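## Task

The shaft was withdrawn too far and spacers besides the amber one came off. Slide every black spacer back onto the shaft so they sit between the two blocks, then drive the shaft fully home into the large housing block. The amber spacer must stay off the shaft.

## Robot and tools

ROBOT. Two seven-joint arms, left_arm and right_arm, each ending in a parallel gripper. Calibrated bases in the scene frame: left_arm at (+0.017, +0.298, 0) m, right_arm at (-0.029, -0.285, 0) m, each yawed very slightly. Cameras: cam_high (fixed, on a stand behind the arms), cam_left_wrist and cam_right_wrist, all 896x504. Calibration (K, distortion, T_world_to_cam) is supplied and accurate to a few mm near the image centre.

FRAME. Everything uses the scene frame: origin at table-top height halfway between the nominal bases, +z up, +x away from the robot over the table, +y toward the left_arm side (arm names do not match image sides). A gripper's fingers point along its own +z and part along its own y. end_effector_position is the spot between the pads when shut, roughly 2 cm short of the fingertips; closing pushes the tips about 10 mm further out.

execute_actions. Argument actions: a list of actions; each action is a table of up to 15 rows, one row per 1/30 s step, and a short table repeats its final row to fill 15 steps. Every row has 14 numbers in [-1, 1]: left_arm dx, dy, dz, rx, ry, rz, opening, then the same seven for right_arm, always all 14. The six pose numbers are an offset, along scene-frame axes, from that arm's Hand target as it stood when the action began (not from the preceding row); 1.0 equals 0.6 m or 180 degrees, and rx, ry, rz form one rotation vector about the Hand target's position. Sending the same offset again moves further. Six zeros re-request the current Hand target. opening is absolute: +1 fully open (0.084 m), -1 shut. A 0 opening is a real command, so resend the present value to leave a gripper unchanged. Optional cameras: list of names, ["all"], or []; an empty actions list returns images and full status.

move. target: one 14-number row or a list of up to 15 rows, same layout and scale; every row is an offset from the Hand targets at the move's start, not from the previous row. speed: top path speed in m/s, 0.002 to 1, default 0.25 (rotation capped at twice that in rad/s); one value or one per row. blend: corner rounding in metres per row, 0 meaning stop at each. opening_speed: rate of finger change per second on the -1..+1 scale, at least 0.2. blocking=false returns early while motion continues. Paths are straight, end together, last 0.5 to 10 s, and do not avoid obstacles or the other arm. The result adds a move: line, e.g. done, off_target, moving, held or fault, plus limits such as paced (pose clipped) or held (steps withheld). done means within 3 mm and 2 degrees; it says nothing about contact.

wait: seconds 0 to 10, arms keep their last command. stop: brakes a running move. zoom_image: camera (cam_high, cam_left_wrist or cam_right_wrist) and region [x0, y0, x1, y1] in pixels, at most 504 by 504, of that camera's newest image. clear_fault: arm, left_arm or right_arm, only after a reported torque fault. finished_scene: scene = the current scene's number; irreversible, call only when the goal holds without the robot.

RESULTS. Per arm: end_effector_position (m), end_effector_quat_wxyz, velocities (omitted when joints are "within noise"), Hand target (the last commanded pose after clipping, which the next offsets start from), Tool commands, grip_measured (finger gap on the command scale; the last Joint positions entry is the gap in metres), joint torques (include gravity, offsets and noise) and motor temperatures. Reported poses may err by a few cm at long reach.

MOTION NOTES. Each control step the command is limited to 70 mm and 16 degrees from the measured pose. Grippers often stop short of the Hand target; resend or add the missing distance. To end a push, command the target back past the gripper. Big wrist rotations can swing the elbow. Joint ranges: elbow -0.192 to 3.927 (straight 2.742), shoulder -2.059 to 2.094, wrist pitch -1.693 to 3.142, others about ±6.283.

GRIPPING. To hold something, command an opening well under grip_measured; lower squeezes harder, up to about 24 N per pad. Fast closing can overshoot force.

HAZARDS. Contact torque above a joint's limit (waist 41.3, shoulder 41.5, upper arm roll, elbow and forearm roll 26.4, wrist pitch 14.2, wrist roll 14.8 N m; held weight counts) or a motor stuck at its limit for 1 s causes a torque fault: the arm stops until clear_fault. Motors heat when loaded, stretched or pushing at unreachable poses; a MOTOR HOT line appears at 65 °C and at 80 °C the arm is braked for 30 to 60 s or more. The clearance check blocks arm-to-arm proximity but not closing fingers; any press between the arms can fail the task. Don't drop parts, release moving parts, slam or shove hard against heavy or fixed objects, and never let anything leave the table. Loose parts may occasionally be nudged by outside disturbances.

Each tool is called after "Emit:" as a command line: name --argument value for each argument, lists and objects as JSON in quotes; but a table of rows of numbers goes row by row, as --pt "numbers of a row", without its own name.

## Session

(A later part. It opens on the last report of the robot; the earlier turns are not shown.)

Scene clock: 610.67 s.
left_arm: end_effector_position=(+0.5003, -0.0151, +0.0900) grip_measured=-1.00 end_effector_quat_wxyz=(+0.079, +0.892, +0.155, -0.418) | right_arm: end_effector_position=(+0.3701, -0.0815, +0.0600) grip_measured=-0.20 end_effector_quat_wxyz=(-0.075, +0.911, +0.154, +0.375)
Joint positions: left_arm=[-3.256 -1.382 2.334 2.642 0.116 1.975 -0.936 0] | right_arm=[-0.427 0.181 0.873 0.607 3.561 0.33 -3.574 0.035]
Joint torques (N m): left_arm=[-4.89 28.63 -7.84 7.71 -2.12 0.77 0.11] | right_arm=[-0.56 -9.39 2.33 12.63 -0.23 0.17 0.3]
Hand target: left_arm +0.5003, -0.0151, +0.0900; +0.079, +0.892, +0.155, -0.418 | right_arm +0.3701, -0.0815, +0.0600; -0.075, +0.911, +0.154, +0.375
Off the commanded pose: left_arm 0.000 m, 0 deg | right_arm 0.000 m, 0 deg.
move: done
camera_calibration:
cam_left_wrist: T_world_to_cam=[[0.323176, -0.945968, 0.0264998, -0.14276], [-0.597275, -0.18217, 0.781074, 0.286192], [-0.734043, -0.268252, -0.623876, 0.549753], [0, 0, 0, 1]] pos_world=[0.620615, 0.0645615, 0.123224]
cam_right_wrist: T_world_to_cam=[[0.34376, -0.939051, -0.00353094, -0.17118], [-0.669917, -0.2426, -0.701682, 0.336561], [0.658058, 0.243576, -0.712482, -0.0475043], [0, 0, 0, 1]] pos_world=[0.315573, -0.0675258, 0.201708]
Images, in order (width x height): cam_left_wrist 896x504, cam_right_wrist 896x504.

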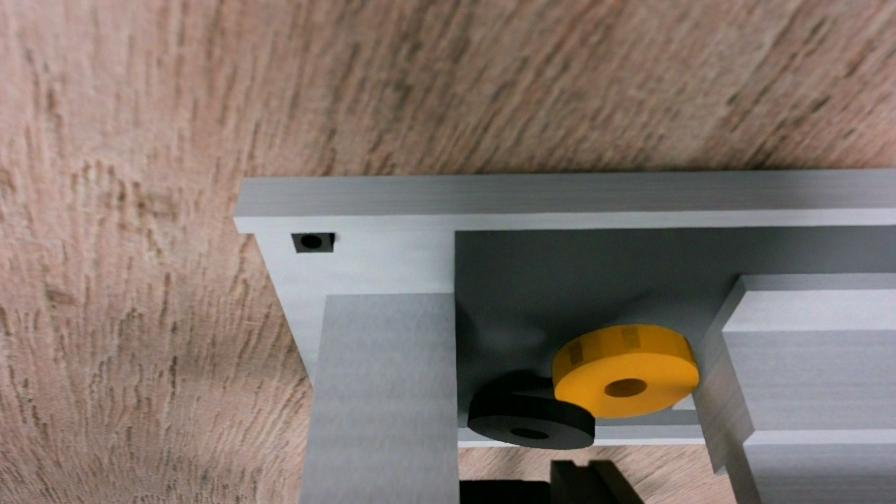

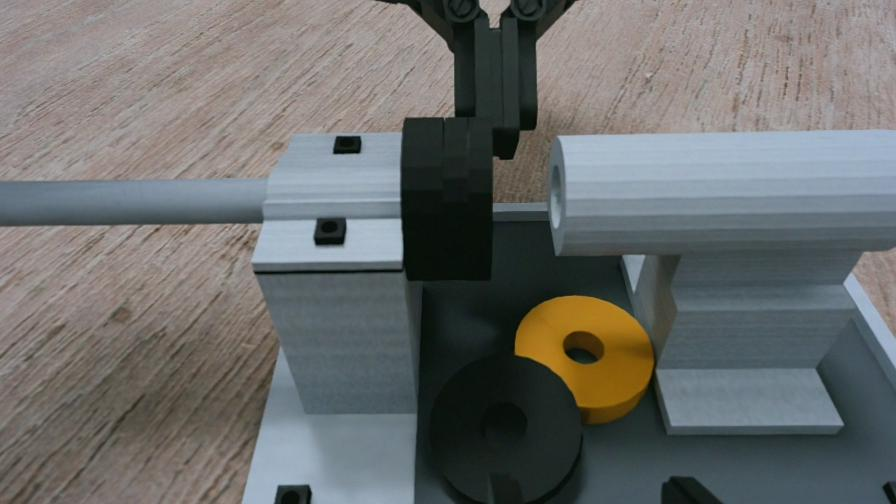

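Emit:
move --target '[0,0,0,0,0,0,-1,0.0833,0.0293,-0.0133,0,0,0,-0.19]' --speed 0.1 --cameras '["cam_high","cam_left_wrist","cam_right_wrist"]'

Emit:
zoom_image --camera "cam_right_wrist" --region '[380, 300, 720, 504]'

Emit:
zoom_image --camera "cam_left_wrist" --region '[430, 300, 750, 504]'

Emit:
zoom_image --camera "cam_high" --region '[400, 250, 490, 330]'

Scene clock: 644.83 s.
left_arm: end_effector_position=(+0.5003, -0.0151, +0.0900) grip_measured=-1.00 end_effector_quat_wxyz=(+0.079, +0.892, +0.155, -0.418) | right_arm: end_effector_position=(+0.4201, -0.0639, +0.0520) grip_measured=-0.20 end_effector_quat_wxyz=(-0.075, +0.911, +0.154, +0.375)
Joint positions: left_arm=[-3.256 -1.382 2.334 2.642 0.116 1.975 -0.936 0] | right_arm=[-0.353 0.373 0.771 0.772 3.679 0.349 -3.81 0.035]
Joint torques (N m): left_arm=[-4.95 28.57 -7.81 7.69 -2.12 0.71 0.12] | right_arm=[1.32 -11.91 3.57 13.36 0.22 -0.21 -0.16]
Hand target: left_arm +0.5003, -0.0151, +0.0900; +0.079, +0.892, +0.155, -0.418 | right_arm +0.4201, -0.0639, +0.0520; -0.075, +0.911, +0.154, +0.375
Off the commanded pose: left_arm 0.000 m, 0 deg | right_arm 0.000 m, 0 deg.
move: done
camera_calibration:
cam_left_wrist: T_world_to_cam=[[0.323176, -0.945968, 0.0264998, -0.14276], [-0.597275, -0.18217, 0.781074, 0.286192], [-0.734043, -0.268252, -0.623876, 0.549753], [0, 0, 0, 1]] pos_world=[0.620615, 0.0645615, 0.123224]
cam_right_wrist: T_world_to_cam=[[0.34376, -0.939051, -0.00353094, -0.171928], [-0.669917, -0.2426, -0.701682, 0.368622], [0.658058, 0.243576, -0.712482, -0.0903038], [0, 0, 0, 1]] pos_world=[0.365473, -0.0500258, 0.193708]

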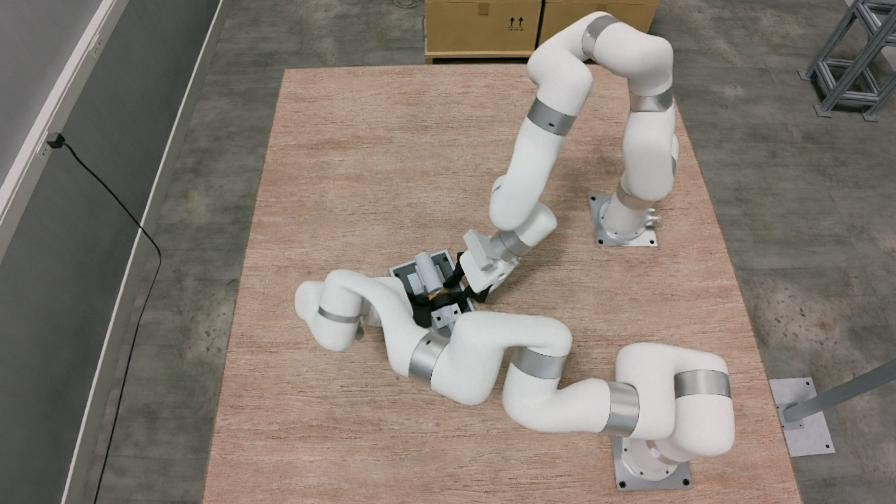

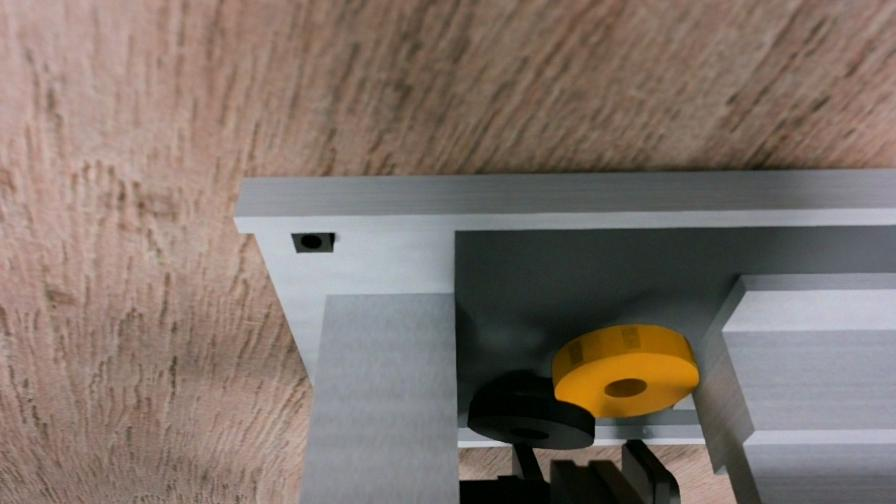

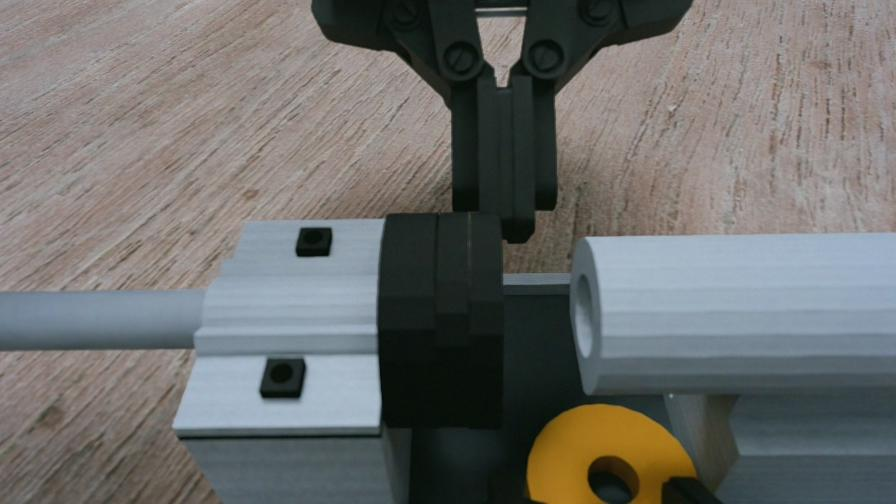

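Scaled by 1.482 from the camera's 896x504 image, which has a finer 1280x720 frame.

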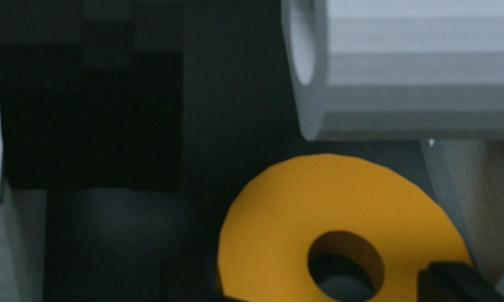

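Scaled by 1.575 from the camera's 896x504 image, which has a finer 1280x720 frame.

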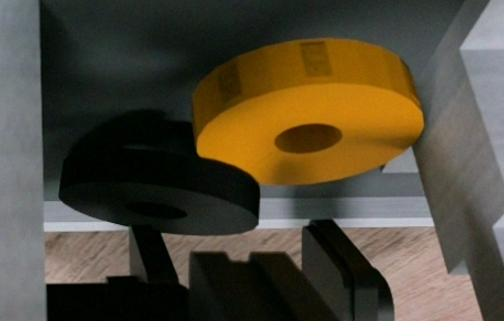

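Scaled by 5.600 from the camera's 896x504 image, which has a finer 1280x720 frame.

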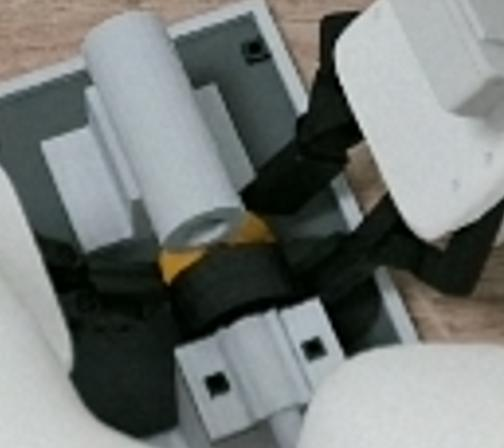

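Emit:
move --pt "0 0 0 0 0 0 -1 -0.0458 0.0149 0.0167 0 0 0 0.8" --pt "0 0 0 0 0 0 -1 -0.0175 0.0248 -0.01 0 0 0 0.8" --speed 0.1 --cameras '["cam_left_wrist","cam_right_wrist"]'

Emit:
zoom_image --camera "cam_left_wrist" --region '[430, 300, 750, 504]'

Scene clock: 681.80 s.
left_arm: end_effector_position=(+0.5003, -0.0151, +0.0900) grip_measured=-1.00 end_effector_quat_wxyz=(+0.079, +0.892, +0.155, -0.418) | right_arm: end_effector_position=(+0.4096, -0.0491, +0.0460) grip_measured=+0.80 end_effector_quat_wxyz=(-0.075, +0.911, +0.154, +0.375)
Joint positions: left_arm=[-3.256 -1.382 2.334 2.642 0.116 1.975 -0.936 0] | right_arm=[-0.318 0.386 0.78 0.755 3.723 0.395 -3.824 0.077]
Joint torques (N m): left_arm=[-4.96 28.56 -7.78 7.71 -2.19 0.74 0.11] | right_arm=[1.3 -11.74 3.72 13.09 0.3 -0.03 -0.17]
Hand target: left_arm +0.5003, -0.0151, +0.0900; +0.079, +0.892, +0.155, -0.418 | right_arm +0.4096, -0.0491, +0.0460; -0.075, +0.911, +0.154, +0.375
Off the commanded pose: left_arm 0.000 m, 0 deg | right_arm 0.000 m, 0 deg.
move: done
camera_calibration:
cam_left_wrist: T_world_to_cam=[[0.323176, -0.945968, 0.0264998, -0.14276], [-0.597275, -0.18217, 0.781074, 0.286192], [-0.734043, -0.268252, -0.623876, 0.549753], [0, 0, 0, 1]] pos_world=[0.620615, 0.0645615, 0.123224]
cam_right_wrist: T_world_to_cam=[[0.34376, -0.939051, -0.00353094, -0.154348], [-0.669917, -0.2426, -0.701682, 0.361063], [0.658058, 0.243576, -0.712482, -0.0912271], [0, 0, 0, 1]] pos_world=[0.354973, -0.0351258, 0.187808]
Images, in order (width x height): cam_left_wrist 896x504, cam_right_wrist 896x504.

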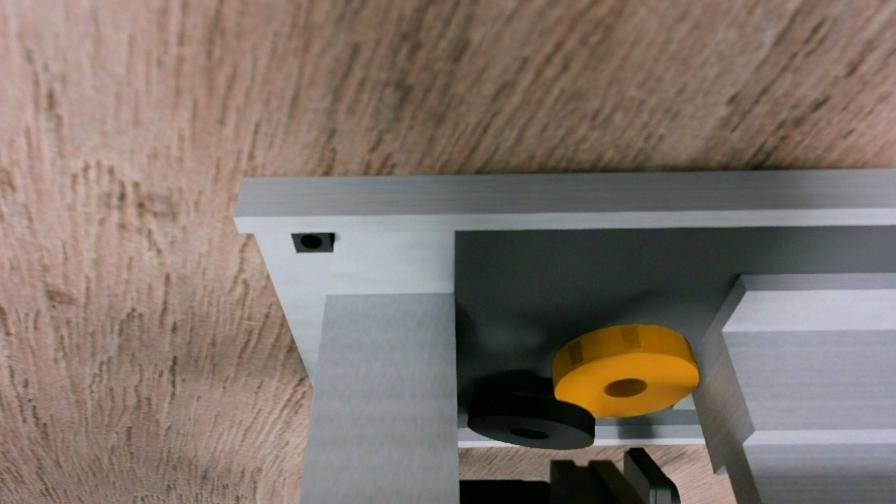

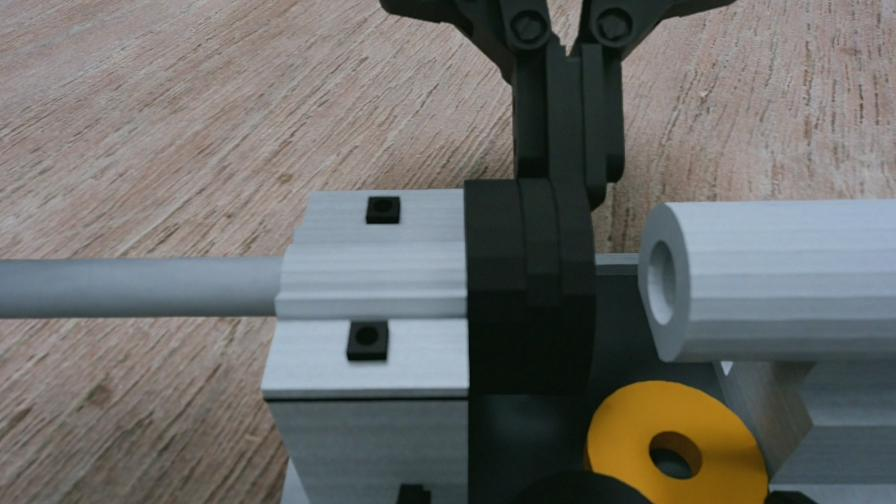

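Scaled by 1.575 from the camera's 896x504 image, which has a finer 1280x720 frame.

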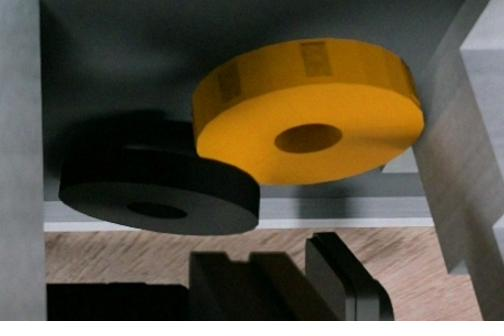

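Emit:
move --target '[0,0,0,0,0,0,-1,-0.0016,-0.0011,-0.0158,0,0,0,0.8]' --speed 0.04 --cameras '["cam_left_wrist"]'

Emit:
zoom_image --camera "cam_left_wrist" --region '[430, 300, 750, 504]'

Scene clock: 693.30 s.
left_arm: end_effector_position=(+0.5003, -0.0151, +0.0900) grip_measured=-1.00 end_effector_quat_wxyz=(+0.079, +0.892, +0.155, -0.418) | right_arm: end_effector_position=(+0.4086, -0.0497, +0.0366) grip_measured=+0.80 end_effector_quat_wxyz=(-0.075, +0.911, +0.154, +0.375)
Joint positions: left_arm=[-3.256 -1.382 2.334 2.642 0.116 1.975 -0.936 0] | right_arm=[-0.313 0.417 0.774 0.752 3.703 0.424 -3.818 0.077]
Joint torques (N m): left_arm=[-4.84 28.55 -7.87 7.6 -2.17 0.7 0.18] | right_arm=[1.5 -11.92 3.82 11.86 -0.17 0.03 0.31]
Hand target: left_arm +0.5003, -0.0151, +0.0900; +0.079, +0.892, +0.155, -0.418 | right_arm +0.4086, -0.0497, +0.0366; -0.075, +0.911, +0.154, +0.375
Off the commanded pose: left_arm 0.000 m, 0 deg | right_arm 0.000 m, 0 deg.
move: done
camera_calibration:
cam_left_wrist: T_world_to_cam=[[0.323176, -0.945968, 0.0264998, -0.14276], [-0.597275, -0.18217, 0.781074, 0.286192], [-0.734043, -0.268252, -0.623876, 0.549753], [0, 0, 0, 1]] pos_world=[0.620615, 0.0645615, 0.123224]
Images, in order (width x height): cam_left_wrist 896x504.

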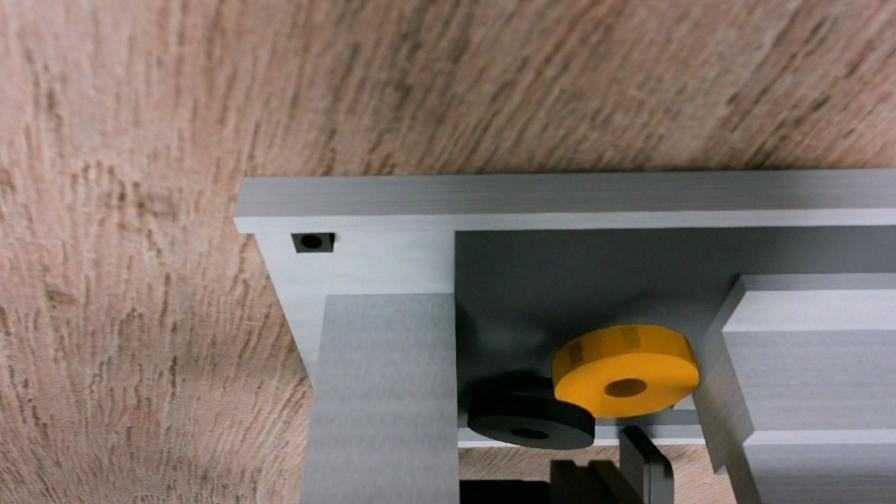

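Scaled by 1.575 from the camera's 896x504 image, which has a finer 1280x720 frame.

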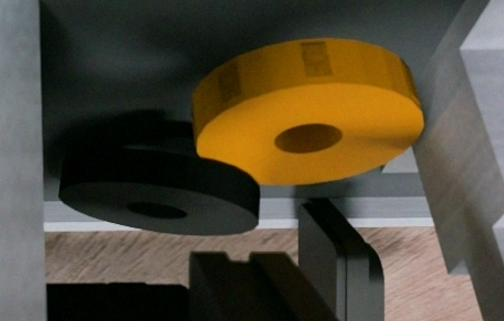

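Emit:
move --target '[0,0,0,0,0,0,-1,0,0,0,0,0,0,0.0]' --opening_speed 0.4 --cameras '["cam_left_wrist","cam_right_wrist"]'

Emit:
zoom_image --camera "cam_left_wrist" --region '[430, 300, 750, 504]'

Scene clock: 699.70 s.
left_arm: end_effector_position=(+0.5003, -0.0151, +0.0900) grip_measured=-1.00 end_effector_quat_wxyz=(+0.079, +0.892, +0.155, -0.418) | right_arm: end_effector_position=(+0.4086, -0.0497, +0.0365) grip_measured=+0.07 end_effector_quat_wxyz=(-0.075, +0.911, +0.154, +0.375)
Joint positions: left_arm=[-3.256 -1.382 2.334 2.642 0.116 1.975 -0.936 0] | right_arm=[-0.313 0.417 0.774 0.752 3.703 0.424 -3.818 0.047]
Joint torques (N m): left_arm=[-4.88 28.69 -7.88 7.67 -2.22 0.77 0.09] | right_arm=[-2.72 -12.49 1.75 17.54 0.4 2.34 0.49]
Hand target: left_arm +0.5003, -0.0151, +0.0900; +0.079, +0.892, +0.155, -0.418 | right_arm +0.4086, -0.0497, +0.0366; -0.075, +0.911, +0.154, +0.375
Off the commanded pose: left_arm 0.000 m, 0 deg | right_arm 0.000 m, 0 deg.
move: done
camera_calibration:
cam_left_wrist: T_world_to_cam=[[0.323176, -0.945968, 0.0264998, -0.14276], [-0.597275, -0.18217, 0.781074, 0.286192], [-0.734043, -0.268252, -0.623876, 0.549753], [0, 0, 0, 1]] pos_world=[0.620615, 0.0645615, 0.123224]
cam_right_wrist: T_world_to_cam=[[0.343847, -0.939019, -0.00361865, -0.154615], [-0.66999, -0.242631, -0.701601, 0.353592], [0.657938, 0.243668, -0.712561, -0.0971314], [0, 0, 0, 1]] pos_world=[0.353973, -0.035726, 0.178309]
Images, in order (width x height): cam_left_wrist 896x504, cam_right_wrist 896x504.

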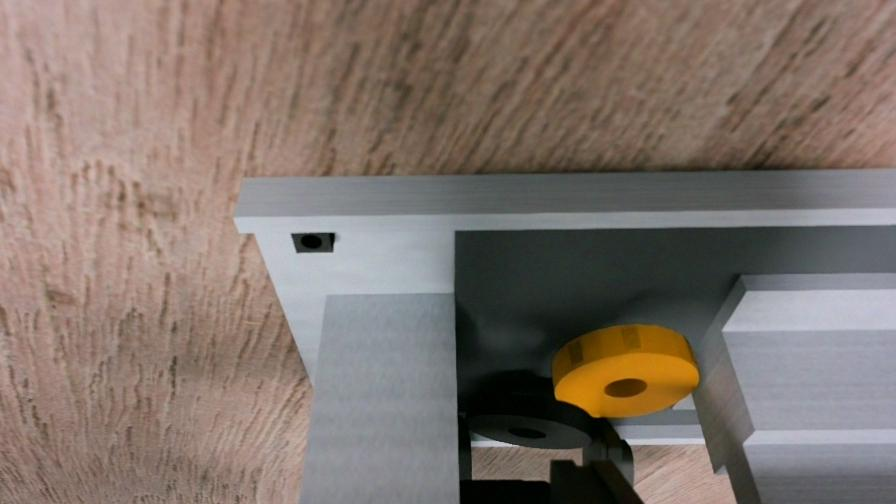

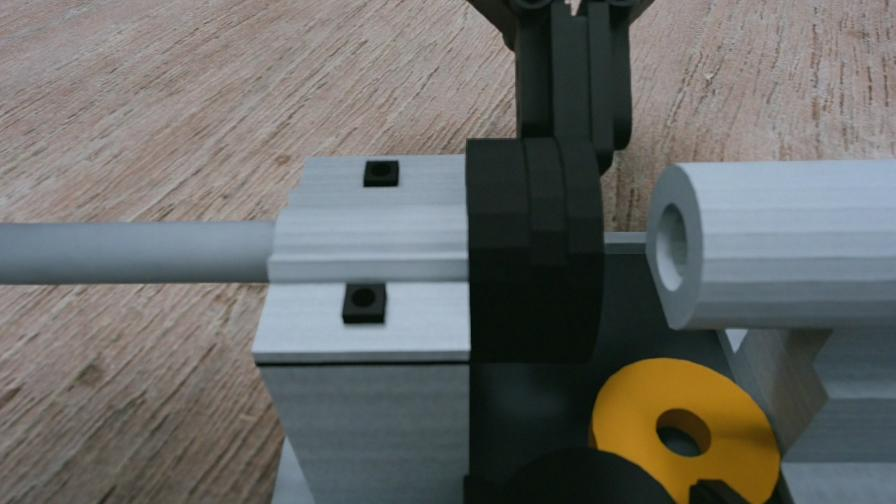

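Scaled by 1.575 from the camera's 896x504 image, which has a finer 1280x720 frame.

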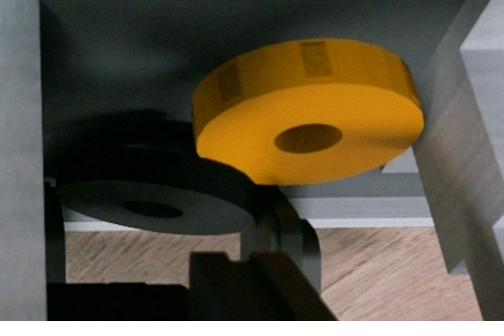

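Emit:
move --pt "0 0 0 0 0 0 -1 0 0 0 0 0 0 -0.12" --pt "0 0 0 0 0 0 -1 -0.005 -0.002 0.015 0 0 0 -0.12" --speed 0.03 --cameras '["cam_left_wrist","cam_right_wrist"]'

Emit:
zoom_image --camera "cam_left_wrist" --region '[430, 300, 750, 504]'

Scene clock: 712.07 s.
left_arm: end_effector_position=(+0.5003, -0.0151, +0.0900) grip_measured=-1.00 end_effector_quat_wxyz=(+0.079, +0.892, +0.155, -0.418) | right_arm: end_effector_position=(+0.4056, -0.0509, +0.0455) grip_measured=-0.13 end_effector_quat_wxyz=(-0.075, +0.911, +0.154, +0.375)
Joint positions: left_arm=[-3.256 -1.382 2.334 2.642 0.116 1.975 -0.936 0] | right_arm=[-0.325 0.377 0.787 0.74 3.713 0.398 -3.809 0.038]
Joint torques (N m): left_arm=[-5.15 28.66 -7.81 7.59 -2.19 0.83 0.1] | right_arm=[-0.57 -12.12 4.28 12.55 0.18 -0.15 0.31]
Hand target: left_arm +0.5003, -0.0151, +0.0900; +0.079, +0.892, +0.155, -0.418 | right_arm +0.4056, -0.0509, +0.0456; -0.075, +0.911, +0.154, +0.375
Off the commanded pose: left_arm 0.000 m, 0 deg | right_arm 0.000 m, 0 deg.
move: done
camera_calibration:
cam_left_wrist: T_world_to_cam=[[0.323176, -0.945968, 0.0264998, -0.14276], [-0.597275, -0.18217, 0.781074, 0.286192], [-0.734043, -0.268252, -0.623876, 0.549753], [0, 0, 0, 1]] pos_world=[0.620615, 0.0645615, 0.123224]
cam_right_wrist: T_world_to_cam=[[0.343847, -0.939018, -0.00366919, -0.154668], [-0.670046, -0.242614, -0.701553, 0.357546], [0.657881, 0.243686, -0.712607, -0.088494], [0, 0, 0, 1]] pos_world=[0.350973, -0.036926, 0.187209]
Images, in order (width x height): cam_left_wrist 896x504, cam_right_wrist 896x504.

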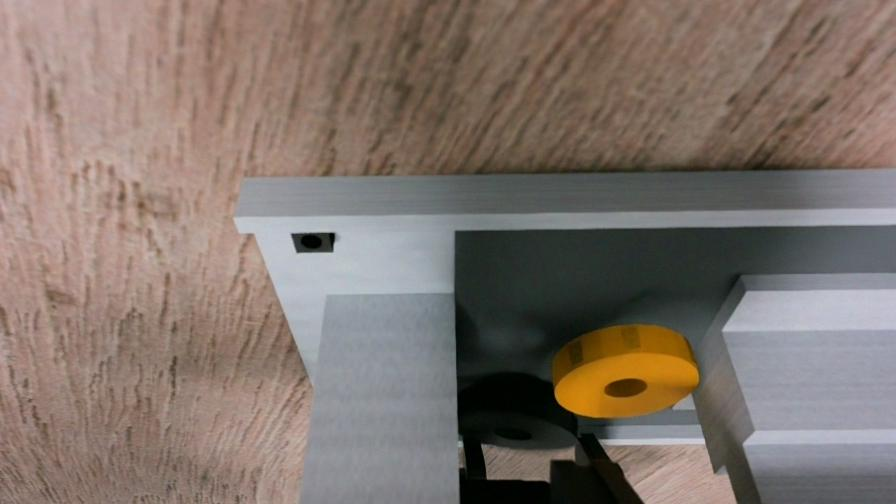

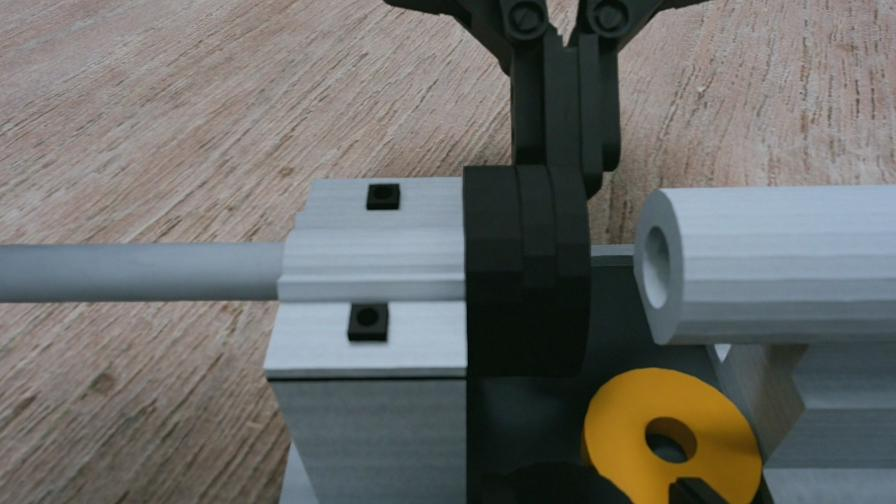

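Scaled by 1.575 from the camera's 896x504 image, which has a finer 1280x720 frame.

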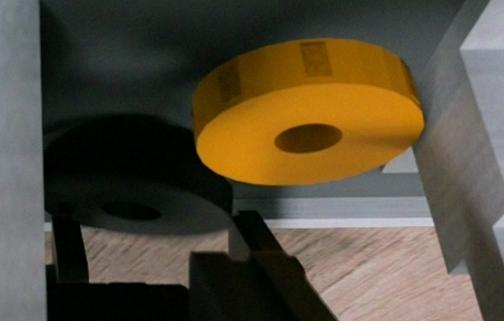

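Emit:
move --target '[0,0,0,0,0,0,-1,-0.0592,-0.051,0.024,0,0,0,0.5]' --speed 0.12 --cameras '["cam_right_wrist"]'

Emit:
zoom_image --camera "cam_right_wrist" --region '[380, 300, 720, 504]'

Scene clock: 719.90 s.
left_arm: end_effector_position=(+0.5003, -0.0151, +0.0900) grip_measured=-1.00 end_effector_quat_wxyz=(+0.079, +0.892, +0.155, -0.418) | right_arm: end_effector_position=(+0.3701, -0.0815, +0.0599) grip_measured=+0.49 end_effector_quat_wxyz=(-0.075, +0.911, +0.154, +0.375)
Joint positions: left_arm=[-3.256 -1.382 2.334 2.642 0.116 1.975 -0.936 0] | right_arm=[-0.428 0.181 0.874 0.607 3.561 0.33 -3.574 0.065]
Joint torques (N m): left_arm=[-5.18 28.63 -7.81 7.66 -2.21 0.71 0.08] | right_arm=[-0.61 -9.45 2.31 12.65 -0.11 0.02 0.3]
Hand target: left_arm +0.5003, -0.0151, +0.0900; +0.079, +0.892, +0.155, -0.418 | right_arm +0.3701, -0.0815, +0.0600; -0.075, +0.911, +0.154, +0.375
Off the commanded pose: left_arm 0.000 m, 0 deg | right_arm 0.000 m, 0 deg.
move: done
camera_calibration:
cam_right_wrist: T_world_to_cam=[[0.343785, -0.939042, -0.00355496, -0.171147], [-0.669959, -0.242617, -0.701635, 0.336497], [0.658002, 0.243593, -0.712528, -0.0474102], [0, 0, 0, 1]] pos_world=[0.315473, -0.0675258, 0.201708]
Images, in order (width x height): cam_right_wrist 896x504.

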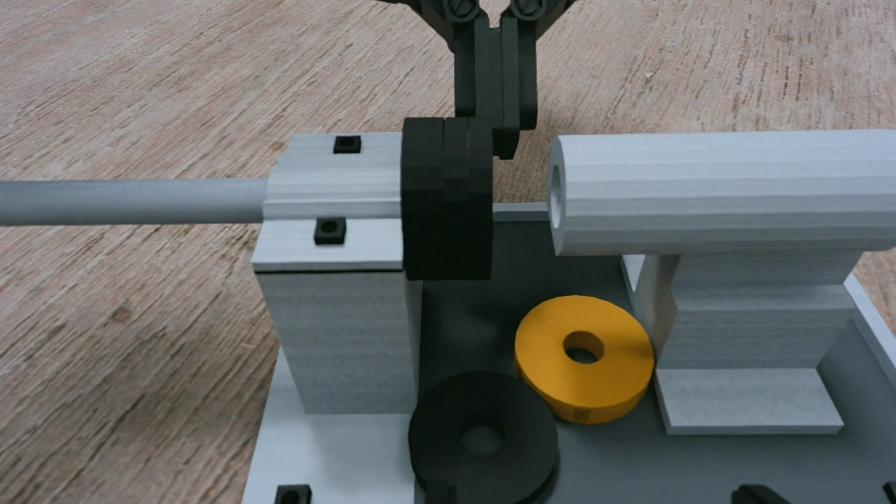

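Scaled by 1.482 from the camera's 896x504 image, which has a finer 1280x720 frame.

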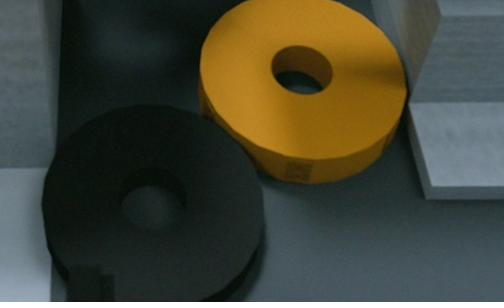

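Emit:
wait --seconds 0.1 --cameras '["cam_high","cam_left_wrist"]'

Emit:
zoom_image --camera "cam_high" --region '[400, 250, 490, 330]'

Emit:
zoom_image --camera "cam_left_wrist" --region '[430, 300, 750, 504]'

Scene clock: 739.47 s.
left_arm: end_effector_position=(+0.5003, -0.0151, +0.0900) grip_measured=-1.00 end_effector_quat_wxyz=(+0.079, +0.892, +0.155, -0.418) | right_arm: end_effector_position=(+0.3701, -0.0815, +0.0600) grip_measured=+0.49 end_effector_quat_wxyz=(-0.075, +0.911, +0.154, +0.375)
Joint positions: left_arm=[-3.256 -1.382 2.334 2.642 0.116 1.975 -0.936 0] | right_arm=[-0.428 0.181 0.874 0.607 3.561 0.33 -3.574 0.065]
Joint torques (N m): left_arm=[-5.02 28.61 -7.71 7.66 -2.17 0.75 0.1] | right_arm=[-0.56 -9.56 2.2 12.74 0.05 0.16 0.28]
Hand target: left_arm +0.5003, -0.0151, +0.0900; +0.079, +0.892, +0.155, -0.418 | right_arm +0.3701, -0.0815, +0.0600; -0.075, +0.911, +0.154, +0.375
Tool commands: left_gripper/opening=-1.0 right_gripper/opening=+0.5
Off the commanded pose: left_arm 0.000 m, 0 deg | right_arm 0.000 m, 0 deg.
wait: 0.10 s; at rest from the start
camera_calibration:
cam_left_wrist: T_world_to_cam=[[0.323176, -0.945968, 0.0264998, -0.14276], [-0.597275, -0.18217, 0.781074, 0.286192], [-0.734043, -0.268252, -0.623876, 0.549753], [0, 0, 0, 1]] pos_world=[0.620615, 0.0645615, 0.123224]
Images, in order (width x height): cam_high 896x504, cam_left_wrist 896x504.

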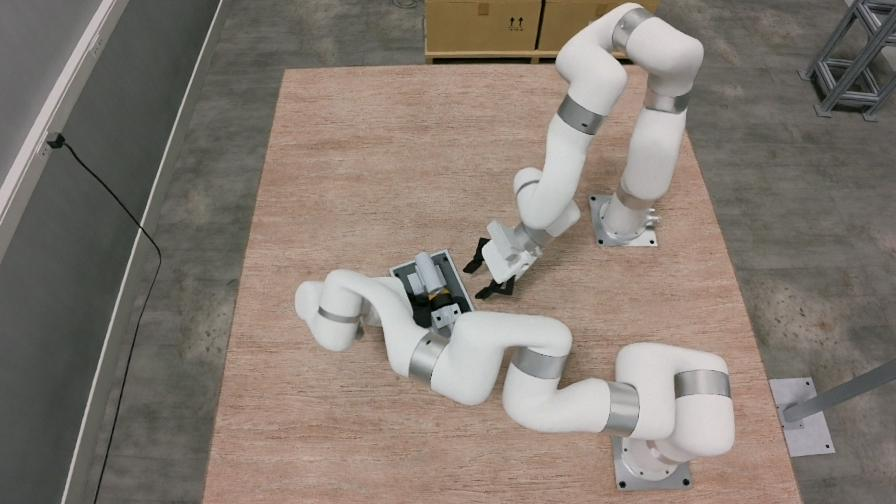

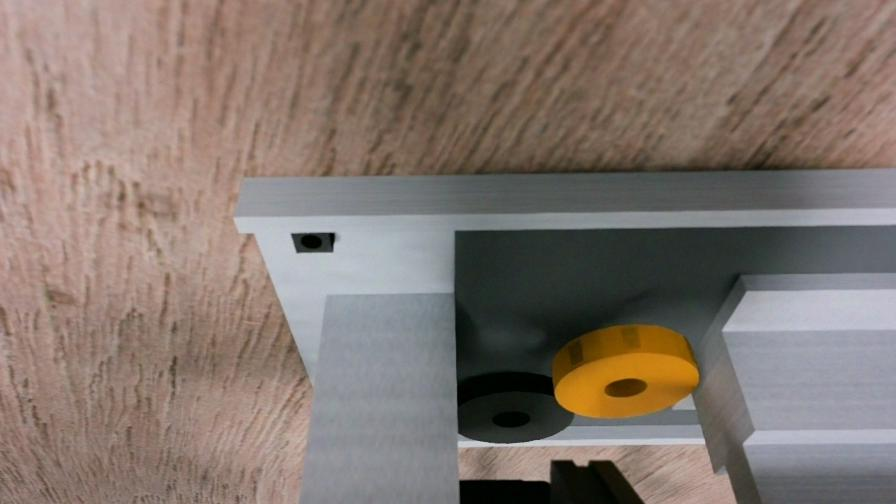

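Scaled by 5.600 from the camera's 896x504 image, which has a finer 1280x720 frame.

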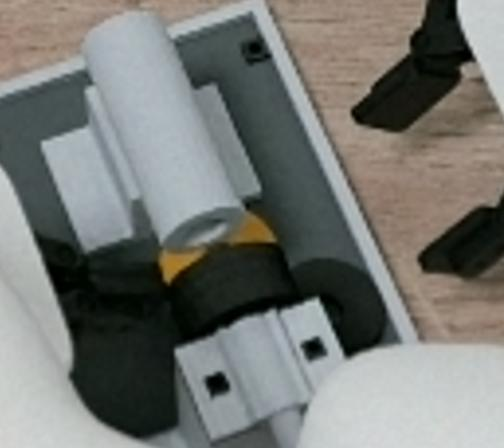

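Scaled by 1.575 from the camera's 896x504 image, which has a finer 1280x720 frame.

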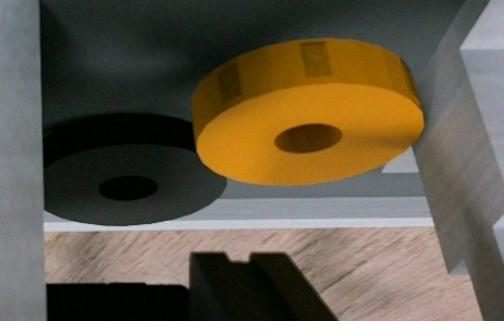

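Emit:
move --target '[0,0,0,0,0,0,-1,0.0770,0.0323,-0.0233,0,0,0,-0.19]' --speed 0.1 --cameras '["cam_left_wrist"]'

Emit:
zoom_image --camera "cam_left_wrist" --region '[440, 360, 640, 480]'

Scene clock: 775.80 s.
left_arm: end_effector_position=(+0.5003, -0.0151, +0.0900) grip_measured=-1.00 end_effector_quat_wxyz=(+0.079, +0.892, +0.155, -0.418) | right_arm: end_effector_position=(+0.4163, -0.0621, +0.0460) grip_measured=-0.20 end_effector_quat_wxyz=(-0.075, +0.911, +0.154, +0.375)
Joint positions: left_arm=[-3.256 -1.382 2.334 2.642 0.116 1.975 -0.936 0] | right_arm=[-0.35 0.388 0.774 0.762 3.674 0.374 -3.806 0.035]
Joint torques (N m): left_arm=[-5.12 28.35 -7.89 7.64 -2.2 0.78 0.1] | right_arm=[1.36 -11.69 3.7 12.98 0.33 -0.17 -0.04]
Hand target: left_arm +0.5003, -0.0151, +0.0900; +0.079, +0.892, +0.155, -0.418 | right_arm +0.4163, -0.0621, +0.0460; -0.075, +0.911, +0.154, +0.375
Off the commanded pose: left_arm 0.000 m, 0 deg | right_arm 0.000 m, 0 deg.
move: done
camera_calibration:
cam_left_wrist: T_world_to_cam=[[0.323176, -0.945968, 0.0264998, -0.14276], [-0.597275, -0.18217, 0.781074, 0.286192], [-0.734043, -0.268252, -0.623876, 0.549753], [0, 0, 0, 1]] pos_world=[0.620615, 0.0645615, 0.123224]
Images, in order (width x height): cam_left_wrist 896x504.

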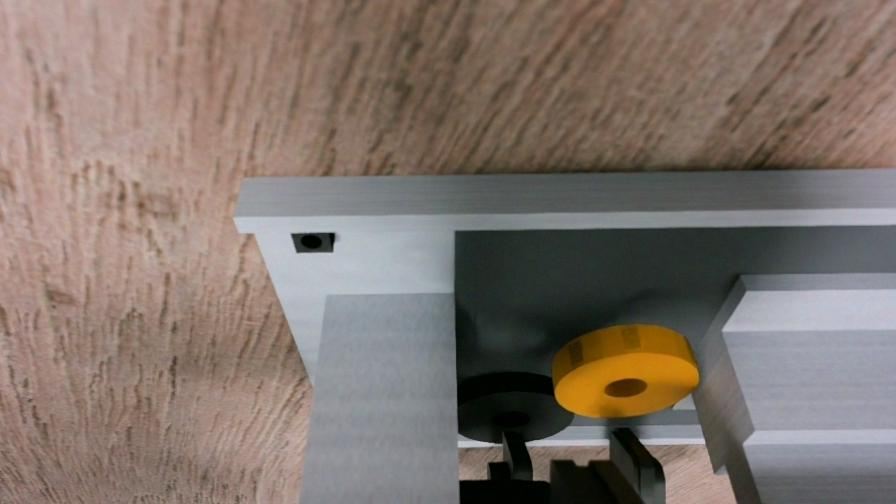

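Scaled by 2.520 from the camera's 896x504 image, which has a finer 1280x720 frame.

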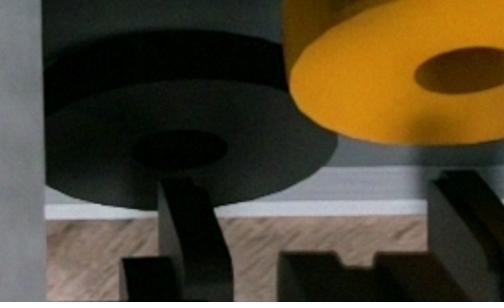

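Emit:
move --target '[0,0,0,0,0,0,-1,0.0008,-0.0023,-0.0115,0.042,0.0147,0,-0.19]' --speed 0.06 --cameras '["cam_left_wrist"]'

Emit:
zoom_image --camera "cam_left_wrist" --region '[440, 360, 640, 480]'

Scene clock: 797.53 s.
left_arm: end_effector_position=(+0.5003, -0.0151, +0.0900) grip_measured=-1.00 end_effector_quat_wxyz=(+0.079, +0.892, +0.155, -0.418) | right_arm: end_effector_position=(+0.4168, -0.0635, +0.0391) grip_measured=-0.20 end_effector_quat_wxyz=(-0.139, +0.912, +0.128, +0.363)
Joint positions: left_arm=[-3.256 -1.382 2.334 2.642 0.116 1.975 -0.936 0] | right_arm=[-0.494 0.482 0.871 0.782 3.47 0.343 -3.628 0.035]
Joint torques (N m): left_arm=[-5.04 28.69 -7.83 7.58 -2.2 0.72 0.06] | right_arm=[-0.55 -11.5 5.67 11.84 0.01 0.03 0.35]
Hand target: left_arm +0.5003, -0.0151, +0.0900; +0.079, +0.892, +0.155, -0.418 | right_arm +0.4168, -0.0635, +0.0391; -0.139, +0.912, +0.128, +0.363
Off the commanded pose: left_arm 0.000 m, 0 deg | right_arm 0.000 m, 0 deg.
move: done
camera_calibration:
cam_left_wrist: T_world_to_cam=[[0.323176, -0.945968, 0.0264998, -0.14276], [-0.597275, -0.18217, 0.781074, 0.286192], [-0.734043, -0.268252, -0.623876, 0.549753], [0, 0, 0, 1]] pos_world=[0.620615, 0.0645615, 0.123224]
Images, in order (width x height): cam_left_wrist 896x504.

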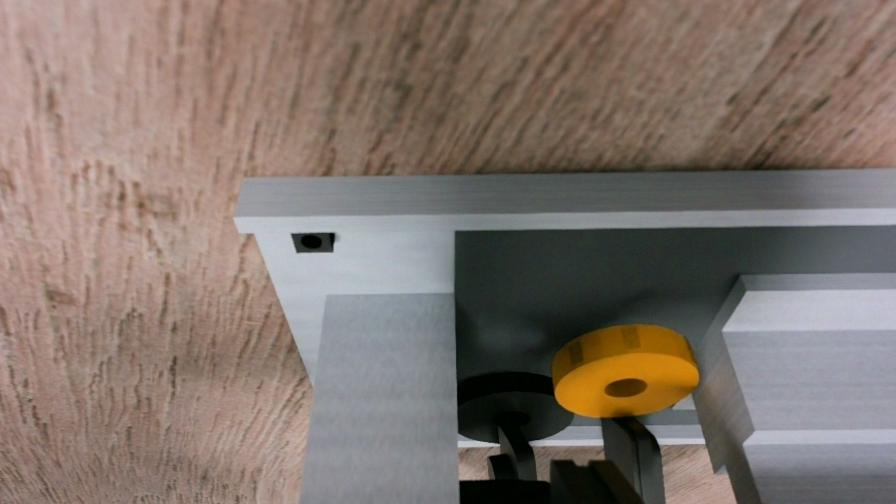

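Scaled by 2.520 from the camera's 896x504 image, which has a finer 1280x720 frame.

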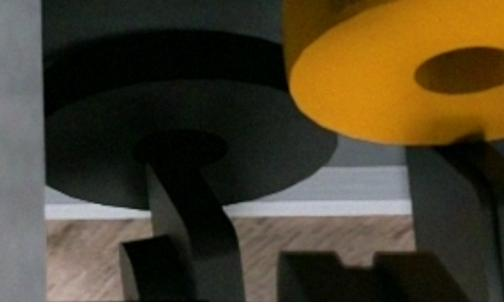

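Emit:
move --target '[0,0,0,0,0,0,-1,0.0,0.0,-0.0105,0,0,0,-0.19]' --speed 0.03 --cameras '["cam_left_wrist"]'

Emit:
zoom_image --camera "cam_left_wrist" --region '[440, 360, 640, 480]'

Scene clock: 804.93 s.
left_arm: end_effector_position=(+0.5003, -0.0151, +0.0900) grip_measured=-1.00 end_effector_quat_wxyz=(+0.079, +0.892, +0.155, -0.418) | right_arm: end_effector_position=(+0.4273, -0.0694, +0.0500) grip_measured=-0.20 end_effector_quat_wxyz=(-0.124, +0.905, +0.136, +0.383)
Joint positions: left_arm=[-3.256 -1.382 2.334 2.642 0.116 1.975 -0.936 0] | right_arm=[-0.488 0.443 0.864 0.782 3.464 0.355 -3.632 0.035]
Joint torques (N m): left_arm=[-5.32 28.52 -7.73 7.61 -2.2 0.67 0.07] | right_arm=[1.12 -12.06 4.54 12.15 0 0.17 0.31]
Hand target: left_arm +0.5003, -0.0151, +0.0900; +0.079, +0.892, +0.155, -0.418 | right_arm +0.4273, -0.0694, +0.0500; -0.124, +0.905, +0.136, +0.383 (not the last commanded pose)
Tool commands: left_gripper/opening=-1.0 right_gripper/opening=-0.19
Off the commanded pose: left_arm 0.000 m, 0 deg | right_arm 0.021 m, 3 deg.
TORQUE FAULT: the external load on joint 2 (shoulder) of the right arm reached its load limit, and that arm stopped. The contact can be on any part of that arm beyond that joint, not only on its tool. A torque fault puts only its own arm into a fault stop. That arm's remaining commands of this call were not run. The hold on joint 2 (shoulder) of that arm was moved back by the arm itself, up to 3 degrees, as the stop began. That arm is still stopped at the end of this call. While its stop runs, that arm, its gripper or tool too, takes no new command.
CLEAR FAULT: the right arm stays stopped (state 4) until you call clear_fault(arm="right_arm").
End effector pose when the fault began: right_arm: position (+0.4171, -0.0636, +0.0350), quat_wxyz (-0.138, +0.912, +0.128, +0.364)
Joint positions when the fault began: right_arm=[-0.488 0.495 0.864 0.782 3.464 0.355 -3.632 0.035]
move: fault (right_arm)
camera_calibration:
cam_left_wrist: T_world_to_cam=[[0.323176, -0.945968, 0.0264998, -0.14276], [-0.597275, -0.18217, 0.781074, 0.286192], [-0.734043, -0.268252, -0.623876, 0.549753], [0, 0, 0, 1]] pos_world=[0.620615, 0.0645615, 0.123224]
Images, in order (width x height): cam_left_wrist 896x504.

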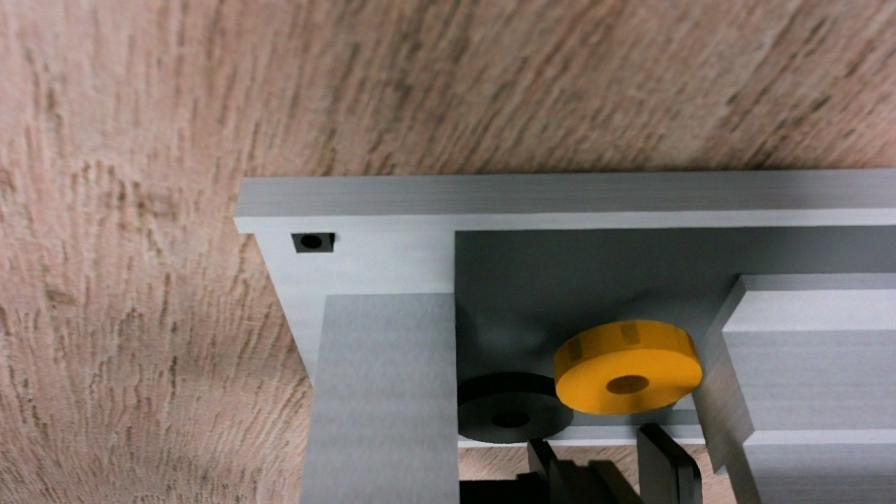

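Scaled by 2.520 from the camera's 896x504 image, which has a finer 1280x720 frame.

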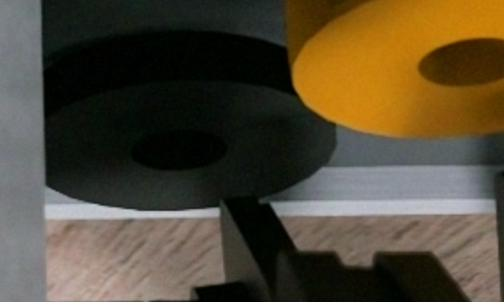

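Emit:
clear_fault --arm "right_arm"

Emit:
move --target '[0,0,0,0,0,0,-1,-0.0205,-0.0222,0.025,-0.042,-0.0147,0,-1]' --speed 0.1 --cameras '["cam_left_wrist","cam_right_wrist"]'

Scene clock: 883.03 s.
left_arm: end_effector_position=(+0.5003, -0.0151, +0.0900) grip_measured=-1.00 end_effector_quat_wxyz=(+0.079, +0.892, +0.155, -0.418) | right_arm: end_effector_position=(+0.4273, -0.0694, +0.0500) grip_measured=-0.20 end_effector_quat_wxyz=(-0.124, +0.905, +0.136, +0.383)
Joint positions: left_arm=[-3.256 -1.382 2.334 2.642 0.116 1.975 -0.936 0] | right_arm=[-0.488 0.443 0.864 0.782 3.464 0.355 -3.632 0.035]
Joint torques (N m): left_arm=[-6.01 28.68 -7.88 7.52 -2.27 0.75 -0.08] | right_arm=[1.22 -11.8 4.65 12.21 0.12 0.17 0.32]
Hand target: left_arm +0.5003, -0.0151, +0.0900; +0.079, +0.892, +0.155, -0.418 | right_arm +0.4273, -0.0694, +0.0500; -0.124, +0.905, +0.136, +0.383 (not the last commanded pose)
Tool commands: left_gripper/opening=-1.0 right_gripper/opening=-0.19
Off the commanded pose: left_arm 0.000 m, 0 deg | right_arm 0.021 m, 3 deg.
TORQUE FAULT, CONTINUED: the right arm's stop, for the torque fault of joint 2 (shoulder) that an earlier result reported, is over. The call counts as one of the actions that you can send in this scene. The hold on joint 2 (shoulder) of that arm was moved back by the arm itself, up to 3 degrees, as the stop began. That arm's target is now where it stood when the stop ended, not its last command. That arm's gripper keeps its grip as last carried out, and that arm accepts commands again: back off and push less far.
CLEAR FAULT: your call cleared the right arm's torque fault. If a joint's load stays at its limit, that arm stops again at once.

Scene clock: 884.17 s.
left_arm: end_effector_position=(+0.5003, -0.0151, +0.0900) grip_measured=-1.00 end_effector_quat_wxyz=(+0.079, +0.892, +0.155, -0.418) | right_arm: end_effector_position=(+0.4150, -0.0827, +0.0650) grip_measured=-1.00 end_effector_quat_wxyz=(-0.061, +0.902, +0.164, +0.394)
Joint positions: left_arm=[-3.256 -1.382 2.334 2.642 0.116 1.975 -0.936 0] | right_arm=[-0.428 0.29 0.826 0.711 3.612 0.358 -3.754 0]
Joint torques (N m): left_arm=[-5.67 28.66 -7.76 7.54 -2.2 0.73 -0.07] | right_arm=[1.39 -11.16 2.89 13.08 0.16 -0.04 -0.13]
Hand target: left_arm +0.5003, -0.0151, +0.0900; +0.079, +0.892, +0.155, -0.418 | right_arm +0.4150, -0.0827, +0.0650; -0.061, +0.902, +0.164, +0.394
Off the commanded pose: left_arm 0.000 m, 0 deg | right_arm 0.000 m, 0 deg.
move: done
camera_calibration:
cam_left_wrist: T_world_to_cam=[[0.323176, -0.945968, 0.0264998, -0.14276], [-0.597275, -0.18217, 0.781074, 0.286192], [-0.734043, -0.268252, -0.623876, 0.549753], [0, 0, 0, 1]] pos_world=[0.620615, 0.0645615, 0.123224]
cam_right_wrist: T_world_to_cam=[[0.348421, -0.936572, 0.0378876, -0.192169], [-0.635071, -0.265601, -0.725356, 0.355018], [0.689411, 0.228668, -0.687331, -0.0889969], [0, 0, 0, 1]] pos_world=[0.353773, -0.0653362, 0.203625]
Images, in order (width x height): cam_left_wrist 896x504, cam_right_wrist 896x504.

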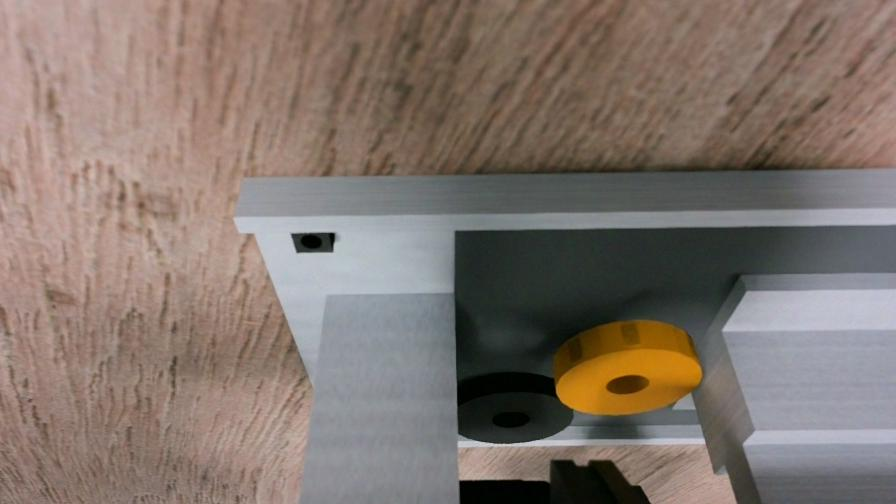

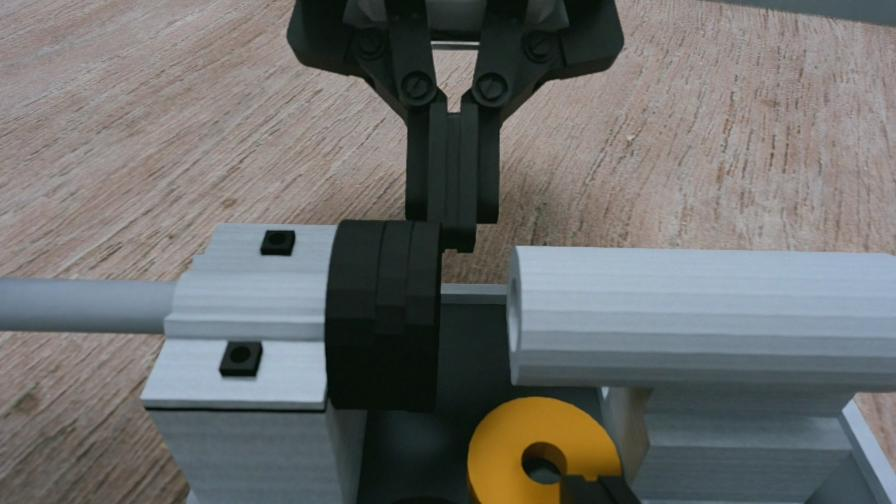

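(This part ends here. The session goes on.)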